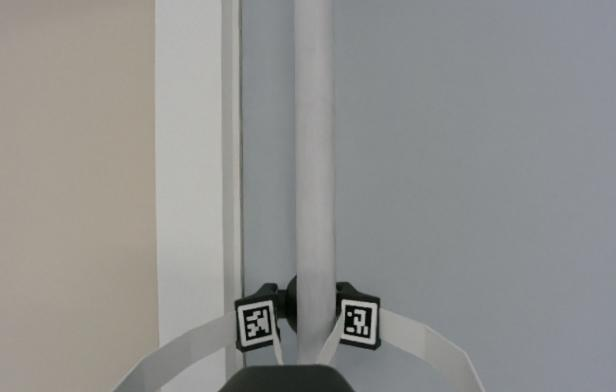

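Emit:
move(
  blocking=false,
  r1={"base":{"translate_m":-0.09,"strafe_m":0.035},"contact_limits":{"translate_m":0.8},"pace":"slow"},
  cameras=[],
)

Emit:
wait(
  seconds=3,
  cameras=["r1_wrist_camera"],
)

Scene clock: 287.93 s.
move: r1 moving
r1.base_odometry: x=-2.421 y=+0.304 heading=+1.157
r1.turned_by_wheels: -0.001
r1.turned_by_imu: -0.046
r1.base_tilt: forward=-1.5 right=+1.3
r1.lidar_m: 0.54 0.74 1.52 2.09 2.60 1.77 1.69 2.93 2.64 1.09 0.66 0.59
r1.base_status: translate_m moving; strafe_m moving
r1.joint_positions: lift_m=+0.920 arm_m=+0.140 wrist_yaw_rad=-0.001 wrist_pitch_rad=+0.002 wrist_roll_rad=+0.000 gripper_m=-0.035
r1.joint_status: not commanded
r1.measured_speeds: translate_m=-0.049 strafe_m=+0.021 rotate_rad=-0.002 lift_m=+0.000 arm_m=+0.000 wrist_yaw_rad=+0.000 wrist_pitch_rad=+0.000 wrist_roll_rad=+0.000
r1.motor_effort: lift_m=+24(24) arm_m=-4(4) wheel_0=-16(19) wheel_1=-5(5) wheel_2=+8(9)
r1.servo_current: wrist_yaw_rad=65(65) wrist_pitch_rad=39(52) wrist_roll_rad=46(59) gripper_m=85(85)
r1.contact_limits: arm_m 0; translate_m 0.8
r1.hand_pose: x=+0.5993 y=-0.0876 z=+1.0972 quat_wxyz=(+1.000, +0.000, +0.001, +0.000) (m; r1's base frame)
r1.wrist_depth_mm: 338 307 271 245 234 216 206 / 340 309 271 247 236 218 206 / 342 307 273 246 236 220 208 / 347 309 272 191 236 217 208 / 349 312 274 250 237 220 209 / 347 314 268 186 231 221 210 / 355 315 271 186 240 215 210
r2: as last shown
r2.base_tilt: forward=-0.7 right=+0.1
r2.lidar_m: 1.01 2.90 2.71 2.65 1.85 1.73 1.77 2.05 1.93 2.00 2.64 1.03
r2.motor_effort: lift_m=+21(21) arm_m=-4(4) wheel_0=+2(2) wheel_1=-2(3) wheel_2=+0(1)
r2.servo_current: wrist_yaw_rad=46(52) wrist_pitch_rad=39(46) wrist_roll_rad=59(59) gripper_m=52(52)
r2.wrist_depth_mm: - - - - - 1618 1229 / - - - - - 1205 - / - - - 1078 - 1366 - / - - - 1098 - 866 - / - - - - - 1661 1255 / - - 198 - - 1576 1255 / - - - 112 - 1983 1255
pictures: none
No camera images: "cameras" was empty.

Scene clock: 290.93 s.
earlier move: r1 moving
r1.base_odometry: x=-2.479 y=+0.245 heading=+1.159
r1.turned_by_wheels: +0.001
r1.turned_by_imu: -0.132
r1.base_tilt: forward=-1.5 right=+1.3
r1.lidar_m: 0.52 0.77 1.31 2.02 2.30 3.84 1.63 3.21 2.69 1.50 0.75 0.60
r1.base_status: translate_m moving; strafe_m moving
r1.joint_positions: lift_m=+0.920 arm_m=+0.140 wrist_yaw_rad=+0.010 wrist_pitch_rad=+0.002 wrist_roll_rad=+0.000 gripper_m=-0.035
r1.joint_status: not commanded
r1.measured_speeds: all 0
r1.motor_effort: lift_m=+24(24) arm_m=-8(8) wheel_0=-8(19) wheel_1=-7(15) wheel_2=+12(20)
r1.servo_current: wrist_yaw_rad=59(85) wrist_pitch_rad=39(52) wrist_roll_rad=52(78) gripper_m=72(91)
r1.contact_limits: arm_m 0; translate_m 0.8
r1.hand_pose: x=+0.6005 y=-0.0846 z=+1.0972 quat_wxyz=(+1.000, +0.000, +0.001, +0.005) (m; r1's base frame)
r1.wrist_depth_mm: 379 353 262 189 242 232 226 / 379 355 264 248 242 233 227 / 382 357 264 249 243 234 226 / 379 355 264 249 244 236 228 / 379 359 265 250 245 236 229 / 382 359 263 186 243 236 229 / 384 362 266 185 246 234 229
r2.base_odometry: x=-0.523 y=+0.269 heading=-2.471
r2.turned_by_wheels: +0.000
r2.turned_by_imu: +0.000
r2.base_tilt: forward=-0.7 right=+0.1
r2.lidar_m: 0.99 2.93 2.71 2.68 1.85 1.74 1.80 2.06 1.94 2.01 2.66 1.03
r2.base_status: not commanded
r2.joint_positions: lift_m=+0.689 arm_m=+0.000 wrist_yaw_rad=+0.002 wrist_pitch_rad=+0.001 wrist_roll_rad=+1.568 gripper_m=+0.120
r2.joint_status: not commanded
r2.measured_speeds: all 0
r2.motor_effort: lift_m=+21(21) arm_m=-4(4) wheel_0=+2(3) wheel_1=-3(3) wheel_2=+0(1)
r2.servo_current: wrist_yaw_rad=39(59) wrist_pitch_rad=46(46) wrist_roll_rad=59(59) gripper_m=52(59)
r2.hand_pose: x=+0.4595 y=-0.0867 z=+0.8666 quat_wxyz=(+0.708, +0.706, +0.001, +0.001) (m; r2's base frame)
r2.wrist_depth_mm: - - - - - 1661 1205 / - - - - - 1205 - / - - - 1078 - 1366 - / - - - 1118 - 866 - / - - - - - 1708 1229 / - - 199 - - 1537 1255 / - - - 112 - 1983 1229
wait: 3.00 s; no rest
pictures: r1_wrist_camera
Images, in order (width x height): r1_wrist_camera 616x392.

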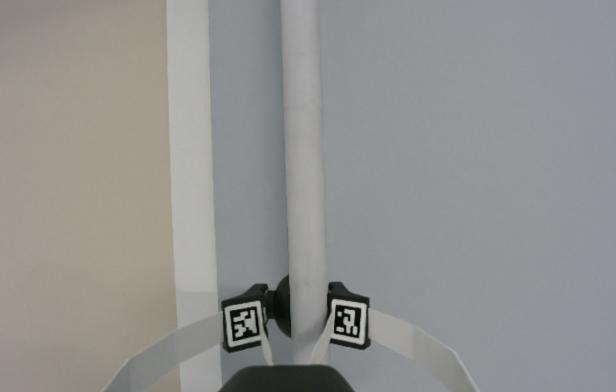

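Emit:
move(
  blocking=false,
  r1={"base":{"translate_m":-0.15,"strafe_m":0.0},"contact_limits":{"translate_m":0.8},"pace":"slow"},
  cameras=[],
)

Emit:
wait(
  seconds=3,
  cameras=["r1_wrist_camera","r1_head_right_camera"],
)

Scene clock: 298.83 s.
move: r1 moving
r1.base_odometry: x=-2.484 y=+0.234 heading=+1.159
r1.turned_by_wheels: +0.000
r1.turned_by_imu: -0.018
r1.base_tilt: forward=-1.5 right=+1.3
r1.lidar_m: 0.55 0.75 1.23 2.01 2.30 3.72 1.63 3.23 2.70 1.53 0.80 0.60
r1.base_status: translate_m moving; strafe_m moving
r1.joint_positions: lift_m=+0.920 arm_m=+0.140 wrist_yaw_rad=+0.010 wrist_pitch_rad=+0.002 wrist_roll_rad=+0.000 gripper_m=-0.035
r1.joint_status: not commanded
r1.measured_speeds: translate_m=-0.049 strafe_m=-0.003 rotate_rad=+0.005 lift_m=+0.000 arm_m=+0.000 wrist_yaw_rad=+0.000 wrist_pitch_rad=+0.000 wrist_roll_rad=+0.000
r1.motor_effort: lift_m=+24(24) arm_m=-8(8) wheel_0=-5(12) wheel_1=-9(9) wheel_2=+19(19)
r1.servo_current: wrist_yaw_rad=65(65) wrist_pitch_rad=33(52) wrist_roll_rad=59(72) gripper_m=72(78)
r1.contact_limits: arm_m 0; translate_m 0.8
r1.hand_pose: x=+0.6005 y=-0.0846 z=+1.0972 quat_wxyz=(+1.000, +0.000, +0.001, +0.005) (m; r1's base frame)
r1.wrist_depth_mm: 382 359 262 186 243 236 229 / 382 362 263 249 244 236 229 / 384 364 264 250 245 237 229 / 384 362 263 251 245 237 230 / 384 366 265 252 246 238 232 / 387 366 263 187 244 238 232 / 389 364 266 188 247 236 233
r2: as last shown
r2.turned_by_imu: +0.001
r2.lidar_m: 1.01 2.91 2.70 2.65 1.84 1.73 1.79 2.06 1.95 1.97 2.66 1.05
r2.motor_effort: lift_m=+21(21) arm_m=-4(4) wheel_0=+2(3) wheel_1=-2(3) wheel_2=+0(0)
r2.servo_current: wrist_yaw_rad=52(59) wrist_pitch_rad=39(46) wrist_roll_rad=39(52) gripper_m=52(52)
r2.wrist_depth_mm: - - - - - 1618 1229 / - - - - - 1205 - / - - - 1078 - 1366 - / - - - 1118 - 866 - / - - - - - 1708 1255 / - - 199 - - 1537 1229 / - - - 112 - 1983 1229
pictures: none
No camera images: "cameras" was empty.

Scene clock: 301.83 s.
earlier move: r1 moving
r1.base_odometry: x=-2.539 y=+0.108 heading=+1.159
r1.turned_by_wheels: +0.000
r1.turned_by_imu: -0.008
r1.base_tilt: forward=-1.5 right=+1.3
r1.lidar_m: 0.56 0.93 1.51 2.03 2.32 3.78 1.48 3.23 2.70 1.86 0.92 0.64
r1.base_status: translate_m moving; strafe_m moving
r1.joint_positions: lift_m=+0.920 arm_m=+0.140 wrist_yaw_rad=+0.010 wrist_pitch_rad=+0.002 wrist_roll_rad=+0.000 gripper_m=-0.035
r1.joint_status: not commanded
r1.measured_speeds: all 0
r1.motor_effort: lift_m=+23(24) arm_m=-8(8) wheel_0=-5(12) wheel_1=-4(10) wheel_2=+13(22)
r1.servo_current: wrist_yaw_rad=65(91) wrist_pitch_rad=39(52) wrist_roll_rad=39(72) gripper_m=72(85)
r1.contact_limits: arm_m 0; translate_m 0.8
r1.hand_pose: x=+0.6005 y=-0.0846 z=+1.0972 quat_wxyz=(+1.000, +0.000, +0.001, +0.005) (m; r1's base frame)
r1.wrist_depth_mm: - - 251 186 252 254 254 / - - 252 252 254 255 255 / - - 252 253 253 255 255 / - - 253 253 254 255 255 / - - 253 253 255 256 257 / - - 185 186 255 257 257 / - 142 254 186 257 257 258
r2.base_odometry: x=-0.523 y=+0.269 heading=-2.471
r2.turned_by_wheels: +0.000
r2.turned_by_imu: +0.000
r2.base_tilt: forward=-0.7 right=+0.1
r2.lidar_m: 1.00 2.94 2.72 2.66 1.82 1.73 1.77 2.07 1.95 1.99 2.64 1.05
r2.base_status: not commanded
r2.joint_positions: lift_m=+0.689 arm_m=+0.000 wrist_yaw_rad=+0.002 wrist_pitch_rad=+0.001 wrist_roll_rad=+1.568 gripper_m=+0.120
r2.joint_status: not commanded
r2.measured_speeds: all 0
r2.motor_effort: lift_m=+21(21) arm_m=-4(4) wheel_0=+2(3) wheel_1=-3(3) wheel_2=+0(0)
r2.servo_current: wrist_yaw_rad=39(59) wrist_pitch_rad=39(52) wrist_roll_rad=39(65) gripper_m=52(59)
r2.hand_pose: x=+0.4595 y=-0.0867 z=+0.8666 quat_wxyz=(+0.708, +0.706, +0.001, +0.001) (m; r2's base frame)
r2.wrist_depth_mm: - - - - - 1661 1229 / - - - - - 1182 - / - - - 1060 - 1336 - / - - - 1138 - 866 - / - - - - - 1756 1255 / - - 199 - - 1576 1255 / - - - 112 - - 1229
wait: 3.00 s; no rest
pictures: r1_head_right_camera, r1_wrist_camera
Images, in order (width x height): r1_head_right_camera 420x672, r1_wrist_camera 616x392.

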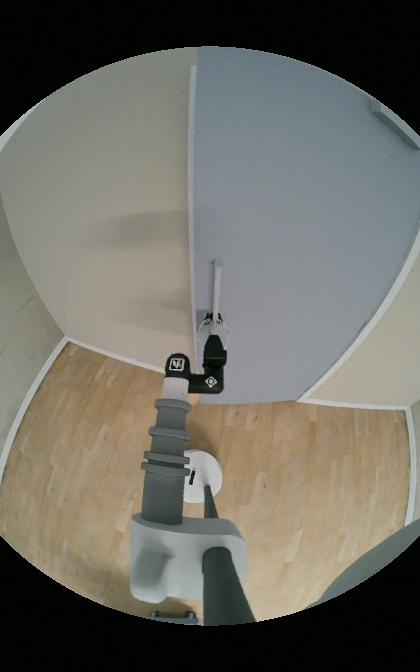

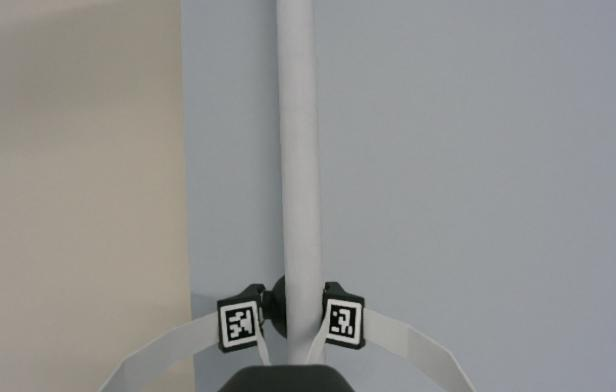

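Emit:
move(
  blocking=false,
  r1={"base":{"translate_m":-0.2,"strafe_m":-0.02},"contact_limits":{"translate_m":0.8},"pace":"slow"},
  cameras=[],
)

Emit:
wait(
  seconds=4,
  cameras=["r1_wrist_camera","r1_head_right_camera"],
)

Scene clock: 308.43 s.
move: r1 moving
r1.base_odometry: x=-2.543 y=+0.096 heading=+1.159
r1.turned_by_wheels: +0.000
r1.turned_by_imu: -0.002
r1.base_tilt: forward=-1.5 right=+1.3
r1.lidar_m: 0.53 0.91 1.54 2.03 2.29 3.75 1.51 3.25 2.70 1.89 0.95 0.63
r1.base_status: translate_m moving; strafe_m moving
r1.joint_positions: lift_m=+0.920 arm_m=+0.140 wrist_yaw_rad=+0.010 wrist_pitch_rad=+0.002 wrist_roll_rad=+0.000 gripper_m=-0.035
r1.joint_status: not commanded
r1.measured_speeds: translate_m=-0.049 strafe_m=-0.005 rotate_rad=-0.002 lift_m=+0.000 arm_m=+0.000 wrist_yaw_rad=+0.000 wrist_pitch_rad=+0.000 wrist_roll_rad=+0.000
r1.motor_effort: lift_m=+23(24) arm_m=-7(8) wheel_0=-6(8) wheel_1=-8(10) wheel_2=+19(19)
r1.servo_current: wrist_yaw_rad=65(78) wrist_pitch_rad=39(46) wrist_roll_rad=52(52) gripper_m=78(78)
r1.contact_limits: arm_m 0; translate_m 0.8
r1.hand_pose: x=+0.6005 y=-0.0846 z=+1.0972 quat_wxyz=(+1.000, +0.000, +0.001, +0.005) (m; r1's base frame)
r1.wrist_depth_mm: - - 251 186 254 255 257 / - - 252 253 255 256 258 / - - 253 254 255 257 258 / - - 253 254 256 258 258 / - - 254 255 257 258 259 / - - 185 187 257 258 259 / - 136 255 190 257 260 262
r2: as last shown
r2.turned_by_imu: +0.001
r2.lidar_m: 1.00 2.94 2.73 2.65 1.81 1.72 1.80 2.06 1.94 1.97 2.60 1.03
r2.motor_effort: lift_m=+21(21) arm_m=-4(4) wheel_0=+2(2) wheel_1=-2(3) wheel_2=+0(0)
r2.servo_current: wrist_yaw_rad=59(59) wrist_pitch_rad=39(46) wrist_roll_rad=33(52) gripper_m=52(52)
r2.wrist_depth_mm: - - - - - 1618 1229 / - - - - - 1182 - / - - - 1078 - 1366 - / - - - 1098 - 854 - / - - - - - 1661 1229 / - - 199 - - 1576 1229 / - - - 112 - 1921 1229
pictures: none
No camera images: "cameras" was empty.

Scene clock: 311.23 s.
earlier move: r1 done
r1.base_odometry: x=-2.600 y=-0.083 heading=+1.158
r1.turned_by_wheels: -0.001
r1.turned_by_imu: -0.062
r1.base_tilt: forward=-1.5 right=+1.3
r1.lidar_m: 0.57 1.07 1.69 2.08 2.27 3.48 1.32 3.34 2.66 2.62 1.22 0.70
r1.base_status: done
r1.joint_positions: lift_m=+0.920 arm_m=+0.140 wrist_yaw_rad=+0.006 wrist_pitch_rad=+0.002 wrist_roll_rad=+0.000 gripper_m=-0.035
r1.joint_status: not commanded
r1.measured_speeds: all 0
r1.motor_effort: lift_m=+23(24) arm_m=-8(8) wheel_0=-11(14) wheel_1=-5(12) wheel_2=+11(20)
r1.servo_current: wrist_yaw_rad=52(78) wrist_pitch_rad=46(52) wrist_roll_rad=59(78) gripper_m=72(78)
r1.contact_limits: arm_m 0; translate_m 0.8
r1.hand_pose: x=+0.6002 y=-0.0856 z=+1.0972 quat_wxyz=(+1.000, +0.000, +0.001, +0.003) (m; r1's base frame)
r1.wrist_depth_mm: - 229 238 249 278 304 330 / - - 236 249 278 304 332 / - 229 239 249 278 304 332 / - 229 238 190 278 306 325 / - - 239 250 278 306 332 / - - 232 187 277 306 334 / - 138 235 187 279 315 330
r2.base_odometry: x=-0.523 y=+0.269 heading=-2.471
r2.turned_by_wheels: +0.000
r2.turned_by_imu: +0.000
r2.base_tilt: forward=-0.6 right=+0.1
r2.lidar_m: 1.00 2.89 2.73 2.67 1.85 1.73 1.80 2.06 1.93 1.98 2.62 1.05
r2.base_status: not commanded
r2.joint_positions: lift_m=+0.689 arm_m=+0.000 wrist_yaw_rad=+0.002 wrist_pitch_rad=+0.001 wrist_roll_rad=+1.568 gripper_m=+0.120
r2.joint_status: not commanded
r2.measured_speeds: all 0
r2.motor_effort: lift_m=+21(21) arm_m=-4(4) wheel_0=+2(3) wheel_1=-2(3) wheel_2=+0(1)
r2.servo_current: wrist_yaw_rad=52(59) wrist_pitch_rad=46(46) wrist_roll_rad=46(65) gripper_m=46(59)
r2.hand_pose: x=+0.4595 y=-0.0867 z=+0.8666 quat_wxyz=(+0.708, +0.706, +0.001, +0.001) (m; r2's base frame)
r2.wrist_depth_mm: - - - - - 1618 1205 / - - - - - 1182 - / - - - 1060 - 1366 - / - - - 1138 - 866 - / - - - - - 1708 1281 / - - 199 - - 1537 1229 / - - - 112 - 1921 1229
wait: 2.80 of 4 s (r1 has come to rest)
pictures: r1_head_right_camera, r1_wrist_camera
Images, in order (width x height): r1_head_right_camera 420x672, r1_wrist_camera 616x392.

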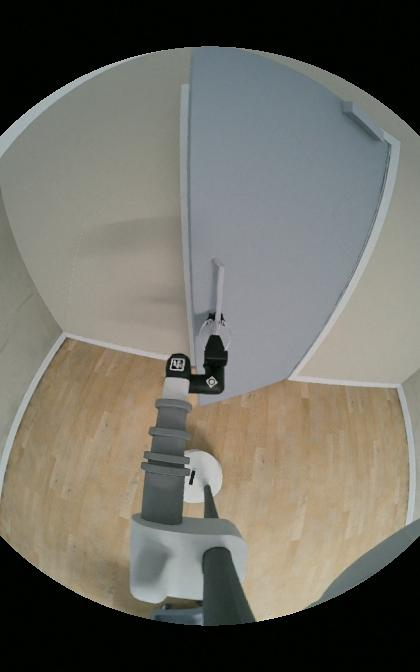

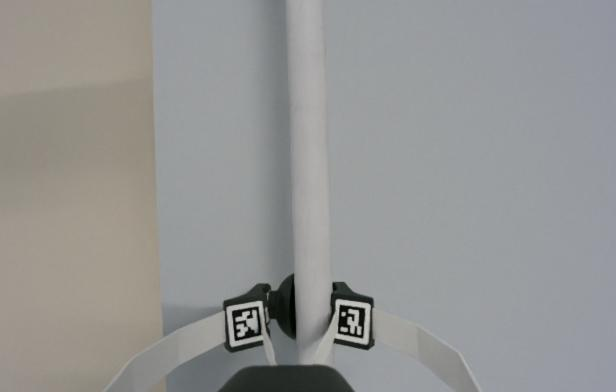

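Emit:
move(
  blocking=false,
  r1={"base":{"translate_m":-0.03,"strafe_m":-0.04},"contact_limits":{"translate_m":0.8},"pace":"slow"},
  cameras=[],
)

Emit:
wait(
  seconds=2.5,
  cameras=[],
)

Emit:
move(
  blocking=false,
  r1={"base":{"rotate_rad":0.14},"contact_limits":{"rotate_rad":0.8},"pace":"slow"},
  cameras=[],
)

Emit:
wait(
  seconds=2.5,
  cameras=[],
)

Emit:
move(
  blocking=false,
  r1={"base":{"translate_m":-0.08,"strafe_m":-0.07},"contact_limits":{"translate_m":0.8},"pace":"slow"},
  cameras=[],
)

Emit:
wait(
  seconds=2.5,
  cameras=["r1_wrist_camera"],
)

Scene clock: 321.17 s.
move: r1 moving
r1.base_odometry: x=-2.594 y=-0.094 heading=+1.160
r1.turned_by_wheels: +0.001
r1.turned_by_imu: -0.022
r1.base_tilt: forward=-1.5 right=+1.2
r1.lidar_m: 0.54 1.07 1.66 2.08 2.25 3.45 1.32 3.37 2.67 2.63 1.27 0.68
r1.base_status: translate_m moving; strafe_m moving
r1.joint_positions: lift_m=+0.920 arm_m=+0.140 wrist_yaw_rad=+0.008 wrist_pitch_rad=+0.002 wrist_roll_rad=+0.000 gripper_m=-0.035
r1.joint_status: not commanded
r1.measured_speeds: translate_m=-0.029 strafe_m=-0.039 rotate_rad=+0.001 lift_m=+0.000 arm_m=+0.000 wrist_yaw_rad=+0.018 wrist_pitch_rad=+0.000 wrist_roll_rad=+0.000
r1.motor_effort: lift_m=+23(24) arm_m=-7(8) wheel_0=+4(11) wheel_1=-8(9) wheel_2=+21(21)
r1.servo_current: wrist_yaw_rad=59(65) wrist_pitch_rad=46(52) wrist_roll_rad=52(72) gripper_m=78(78)
r1.contact_limits: arm_m 0; translate_m 0.8
r1.hand_pose: x=+0.6003 y=-0.0851 z=+1.0972 quat_wxyz=(+1.000, +0.000, +0.001, +0.004) (m; r1's base frame)
r1.wrist_depth_mm: - 229 243 251 282 310 340 / - 229 240 251 281 309 334 / - 231 242 251 282 309 338 / - 232 242 252 283 310 338 / - - 241 210 283 310 338 / - 229 211 188 283 309 338 / - 146 236 191 277 320 340
r2: as last shown
r2.base_tilt: forward=-0.7 right=+0.1
r2.lidar_m: 1.01 2.91 2.70 2.66 1.85 1.74 1.80 2.06 1.94 2.01 2.67 1.05
r2.motor_effort: lift_m=+21(21) arm_m=-4(4) wheel_0=+3(3) wheel_1=-3(3) wheel_2=+0(0)
r2.servo_current: wrist_yaw_rad=46(65) wrist_pitch_rad=39(46) wrist_roll_rad=33(52) gripper_m=46(59)
r2.wrist_depth_mm: - - - - - 1661 1205 / - - - - - 1182 - / - - - 1078 - 1430 - / - - - 1138 - 878 - / - - - - - 1661 1229 / - - 200 - - 1537 1281 / - - - 112 - 1921 1229
pictures: none
No camera images: "cameras" was empty.

Scene clock: 322.37 s.
earlier move: r1 done
r1.base_odometry: x=-2.576 y=-0.126 heading=+1.161
r1.turned_by_wheels: +0.001
r1.turned_by_imu: +0.002
r1.base_tilt: forward=-1.6 right=+1.3
r1.lidar_m: 0.53 1.11 1.66 2.10 2.30 3.46 1.29 3.35 2.64 2.59 1.32 0.70
r1.base_status: done
r1.joint_positions: lift_m=+0.920 arm_m=+0.140 wrist_yaw_rad=+0.016 wrist_pitch_rad=+0.002 wrist_roll_rad=+0.000 gripper_m=-0.035
r1.joint_status: not commanded
r1.measured_speeds: all 0
r1.motor_effort: lift_m=+23(24) arm_m=-8(8) wheel_0=+16(17) wheel_1=+1(10) wheel_2=+19(22)
r1.servo_current: wrist_yaw_rad=98(104) wrist_pitch_rad=46(52) wrist_roll_rad=46(72) gripper_m=59(78)
r1.contact_limits: arm_m 0; translate_m 0.8
r1.hand_pose: x=+0.6010 y=-0.0828 z=+1.0972 quat_wxyz=(+1.000, +0.000, +0.001, +0.008) (m; r1's base frame)
r1.wrist_depth_mm: - 229 243 260 283 312 342 / - 227 242 264 283 312 342 / - 229 244 264 285 312 342 / - 230 241 265 285 310 342 / - 230 242 264 283 310 342 / - 229 195 186 285 312 343 / - 148 237 186 145 317 343
r2.base_odometry: x=-0.523 y=+0.269 heading=-2.471
r2.turned_by_wheels: +0.000
r2.turned_by_imu: +0.000
r2.base_tilt: forward=-0.7 right=+0.0
r2.lidar_m: 1.01 2.92 2.69 2.63 1.87 1.75 1.80 2.08 1.94 1.99 2.64 1.05
r2.base_status: not commanded
r2.joint_positions: lift_m=+0.689 arm_m=+0.000 wrist_yaw_rad=+0.002 wrist_pitch_rad=+0.001 wrist_roll_rad=+1.568 gripper_m=+0.120
r2.joint_status: not commanded
r2.measured_speeds: all 0
r2.motor_effort: lift_m=+21(21) arm_m=-4(4) wheel_0=+2(3) wheel_1=-3(3) wheel_2=+0(0)
r2.servo_current: wrist_yaw_rad=59(65) wrist_pitch_rad=39(46) wrist_roll_rad=39(59) gripper_m=52(59)
r2.hand_pose: x=+0.4595 y=-0.0867 z=+0.8666 quat_wxyz=(+0.708, +0.706, +0.001, +0.001) (m; r2's base frame)
r2.wrist_depth_mm: - - - - - 1661 1205 / - - - - - 1205 - / - - - 1098 - 1366 - / - - - 1118 - 854 - / - - - - - 1708 1229 / - - 200 - - 1576 1255 / - - - 112 - 1921 1229
wait: 1.20 of 2.5 s (r1 has come to rest)
pictures: none
No camera images: "cameras" was empty.

Scene clock: 322.87 s.
move: r1 moving
r1.base_odometry: x=-2.575 y=-0.126 heading=+1.268
r1.turned_by_wheels: +0.106
r1.turned_by_imu: +0.101
r1.base_tilt: forward=-1.3 right=+1.4
r1.lidar_m: 0.57 1.15 1.91 2.11 2.42 1.48 1.31 3.11 2.61 2.24 1.18 0.63
r1.base_status: rotate_rad moving
r1.joint_positions: lift_m=+0.920 arm_m=+0.140 wrist_yaw_rad=-0.001 wrist_pitch_rad=+0.002 wrist_roll_rad=+0.000 gripper_m=-0.035
r1.joint_status: not commanded
r1.measured_speeds: translate_m=-0.001 strafe_m=-0.002 rotate_rad=+0.258 lift_m=+0.000 arm_m=+0.000 wrist_yaw_rad=-0.067 wrist_pitch_rad=+0.000 wrist_roll_rad=+0.000
r1.motor_effort: lift_m=+23(24) arm_m=-8(8) wheel_0=-17(17) wheel_1=-5(9) wheel_2=+2(17)
r1.servo_current: wrist_yaw_rad=33(98) wrist_pitch_rad=39(46) wrist_roll_rad=59(65) gripper_m=78(78)
r1.contact_limits: arm_m 0; rotate_rad 0.8
r1.hand_pose: x=+0.5996 y=-0.0877 z=+1.0972 quat_wxyz=(+1.000, +0.000, +0.001, +0.000) (m; r1's base frame)
r1.wrist_depth_mm: - - 237 246 276 303 332 / - - 236 246 277 303 332 / - - 236 188 278 303 332 / - - 236 247 277 304 332 / - - 236 246 278 304 334 / - - 229 187 271 306 336 / - 133 235 186 283 315 330
r2: as last shown
r2.base_tilt: forward=-0.7 right=+0.1
r2.lidar_m: 0.98 2.91 2.72 2.64 1.86 1.70 1.80 2.03 1.95 2.01 2.62 1.04
r2.motor_effort: lift_m=+21(21) arm_m=-4(4) wheel_0=+2(3) wheel_1=-2(3) wheel_2=+0(0)
r2.servo_current: wrist_yaw_rad=52(59) wrist_pitch_rad=39(46) wrist_roll_rad=46(59) gripper_m=59(59)
r2.wrist_depth_mm: - - - - - 1618 1229 / - - - - - 1229 - / - - - 1042 - 1366 - / - - - 1118 - 854 - / - - - - - 1661 1255 / - - 199 - - 1576 1255 / - - - 112 - 1921 1205
pictures: none
No camera images: "cameras" was empty.

Scene clock: 325.37 s.
earlier move: r1 moving
r1.base_odometry: x=-2.576 y=-0.126 heading=+1.301
r1.turned_by_wheels: +0.034
r1.turned_by_imu: -0.129
r1.base_tilt: forward=-1.5 right=+1.3
r1.lidar_m: 0.52 1.08 1.56 2.06 2.22 3.29 1.32 3.51 2.72 2.67 1.30 0.67
r1.base_status: rotate_rad moving
r1.joint_positions: lift_m=+0.920 arm_m=+0.140 wrist_yaw_rad=+0.007 wrist_pitch_rad=+0.002 wrist_roll_rad=+0.000 gripper_m=-0.035
r1.joint_status: not commanded
r1.measured_speeds: all 0
r1.motor_effort: lift_m=+23(24) arm_m=-8(8) wheel_0=-7(24) wheel_1=-5(18) wheel_2=+10(17)
r1.servo_current: wrist_yaw_rad=52(98) wrist_pitch_rad=46(59) wrist_roll_rad=46(72) gripper_m=72(78)
r1.contact_limits: arm_m 0; rotate_rad 0.8
r1.hand_pose: x=+0.6002 y=-0.0854 z=+1.0972 quat_wxyz=(+1.000, +0.000, +0.001, +0.004) (m; r1's base frame)
r1.wrist_depth_mm: - 224 239 248 281 312 343 / - 224 236 248 282 312 345 / - 224 237 249 282 312 345 / - 228 237 188 283 314 345 / - 227 237 249 282 314 345 / - 227 229 187 283 314 347 / - 140 234 185 283 325 342
r2.base_odometry: x=-0.523 y=+0.269 heading=-2.471
r2.turned_by_wheels: +0.000
r2.turned_by_imu: +0.000
r2.base_tilt: forward=-0.7 right=+0.1
r2.lidar_m: 1.00 2.88 2.72 2.65 1.84 1.72 1.77 2.07 1.94 1.98 2.63 1.04
r2.base_status: not commanded
r2.joint_positions: lift_m=+0.689 arm_m=+0.000 wrist_yaw_rad=+0.002 wrist_pitch_rad=+0.001 wrist_roll_rad=+1.568 gripper_m=+0.120
r2.joint_status: not commanded
r2.measured_speeds: all 0
r2.motor_effort: lift_m=+21(21) arm_m=-4(4) wheel_0=+2(3) wheel_1=-2(3) wheel_2=+0(1)
r2.servo_current: wrist_yaw_rad=39(65) wrist_pitch_rad=46(46) wrist_roll_rad=52(72) gripper_m=52(65)
r2.hand_pose: x=+0.4595 y=-0.0867 z=+0.8666 quat_wxyz=(+0.708, +0.706, +0.001, +0.001) (m; r2's base frame)
r2.wrist_depth_mm: - - - - - 1618 1229 / - - - - - 1182 - / - - - 1078 - 1397 - / - - - 1118 - 866 - / - - - - - 1708 1229 / - - 198 - - 1618 1229 / - - - 112 - 1983 1229
wait: 2.50 s; no rest
pictures: none
No camera images: "cameras" was empty.

Scene clock: 325.87 s.
move: r1 moving
r1.base_odometry: x=-2.570 y=-0.137 heading=+1.303
r1.turned_by_wheels: +0.001
r1.turned_by_imu: -0.010
r1.base_tilt: forward=-1.5 right=+1.2
r1.lidar_m: 0.56 1.05 1.58 2.04 2.22 3.25 1.30 3.52 2.69 2.66 1.31 0.71
r1.base_status: translate_m moving; strafe_m moving
r1.joint_positions: lift_m=+0.920 arm_m=+0.140 wrist_yaw_rad=+0.008 wrist_pitch_rad=+0.002 wrist_roll_rad=+0.000 gripper_m=-0.035
r1.joint_status: not commanded
r1.measured_speeds: translate_m=-0.037 strafe_m=-0.033 rotate_rad=+0.003 lift_m=+0.000 arm_m=+0.000 wrist_yaw_rad=+0.013 wrist_pitch_rad=+0.000 wrist_roll_rad=+0.000
r1.motor_effort: lift_m=+23(23) arm_m=-8(8) wheel_0=+5(7) wheel_1=-7(14) wheel_2=+17(19)
r1.servo_current: wrist_yaw_rad=46(78) wrist_pitch_rad=46(46) wrist_roll_rad=33(59) gripper_m=72(78)
r1.contact_limits: arm_m 0; translate_m 0.8
r1.hand_pose: x=+0.6003 y=-0.0852 z=+1.0972 quat_wxyz=(+1.000, +0.000, +0.001, +0.004) (m; r1's base frame)
r1.wrist_depth_mm: - 224 237 250 285 315 351 / - 224 238 250 285 317 345 / - 224 238 250 285 315 353 / - 224 237 249 286 317 351 / - 225 238 193 285 319 353 / - 225 229 186 281 319 351 / - 137 234 186 282 322 347
r2: as last shown
r2.base_tilt: forward=-0.7 right=+0.0
r2.lidar_m: 1.00 2.92 2.71 2.68 1.85 1.73 1.78 2.07 1.92 2.02 2.65 1.04
r2.motor_effort: lift_m=+21(21) arm_m=-4(4) wheel_0=+2(2) wheel_1=-2(3) wheel_2=+0(0)
r2.servo_current: wrist_yaw_rad=52(52) wrist_pitch_rad=39(46) wrist_roll_rad=52(52) gripper_m=52(59)
r2.wrist_depth_mm: - - - - - 1661 1229 / - - - - - 1182 - / - - - 1060 - 1366 - / - - - 1118 - 878 - / - - - - - 1661 1229 / - - 198 - - 1576 1229 / - - - 112 - - 1229
pictures: none
No camera images: "cameras" was empty.

Scene clock: 327.67 s.
earlier move: r1 done
r1.base_odometry: x=-2.530 y=-0.221 heading=+1.304
r1.turned_by_wheels: +0.002
r1.turned_by_imu: +0.003
r1.base_tilt: forward=-1.5 right=+1.2
r1.lidar_m: 0.53 1.15 1.69 2.13 2.26 3.28 1.24 3.47 2.63 2.57 1.44 0.72
r1.base_status: done
r1.joint_positions: lift_m=+0.920 arm_m=+0.140 wrist_yaw_rad=+0.017 wrist_pitch_rad=+0.002 wrist_roll_rad=+0.000 gripper_m=-0.035
r1.joint_status: not commanded
r1.measured_speeds: all 0
r1.motor_effort: lift_m=+23(23) arm_m=-8(8) wheel_0=+18(20) wheel_1=+0(14) wheel_2=+20(22)
r1.servo_current: wrist_yaw_rad=91(111) wrist_pitch_rad=39(52) wrist_roll_rad=59(65) gripper_m=65(78)
r1.contact_limits: arm_m 0; translate_m 0.8
r1.hand_pose: x=+0.6011 y=-0.0825 z=+1.0972 quat_wxyz=(+1.000, +0.000, +0.001, +0.009) (m; r1's base frame)
r1.wrist_depth_mm: - 220 238 187 296 336 384 / - 220 239 268 296 336 384 / - 220 239 268 297 336 384 / - 224 239 268 296 338 384 / - 224 239 268 296 338 384 / - 221 196 186 301 338 387 / - 148 233 185 146 345 387
r2.base_odometry: x=-0.523 y=+0.269 heading=-2.471
r2.turned_by_wheels: +0.000
r2.turned_by_imu: +0.000
r2.base_tilt: forward=-0.7 right=+0.0
r2.lidar_m: 0.98 2.93 2.71 2.67 1.84 1.74 1.78 2.05 1.93 1.98 2.61 1.04
r2.base_status: not commanded
r2.joint_positions: lift_m=+0.689 arm_m=+0.000 wrist_yaw_rad=+0.002 wrist_pitch_rad=+0.001 wrist_roll_rad=+1.568 gripper_m=+0.120
r2.joint_status: not commanded
r2.measured_speeds: all 0
r2.motor_effort: lift_m=+21(21) arm_m=-4(4) wheel_0=+2(3) wheel_1=-3(3) wheel_2=+0(0)
r2.servo_current: wrist_yaw_rad=52(59) wrist_pitch_rad=33(46) wrist_roll_rad=46(59) gripper_m=52(59)
r2.hand_pose: x=+0.4595 y=-0.0867 z=+0.8666 quat_wxyz=(+0.708, +0.706, +0.001, +0.001) (m; r2's base frame)
r2.wrist_depth_mm: - - - - - 1661 1205 / - - - - - 1205 - / - - - 1060 - 1366 - / - - - 1118 - 866 - / - - - - - 1661 1255 / - - 198 - - 1576 1229 / - - - 112 - 1983 1205
wait: 1.80 of 2.5 s (r1 has come to rest)
pictures: r1_wrist_camera
Images, in order (width x height): r1_wrist_camera 616x392.

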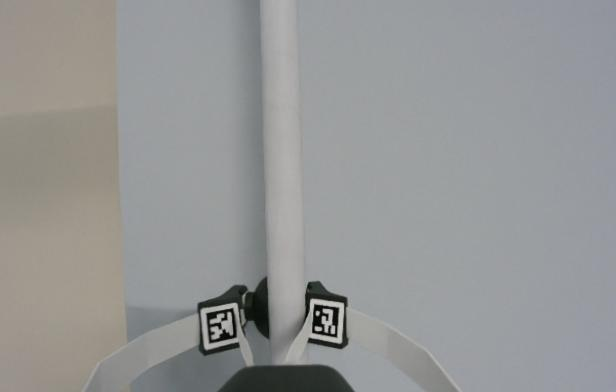

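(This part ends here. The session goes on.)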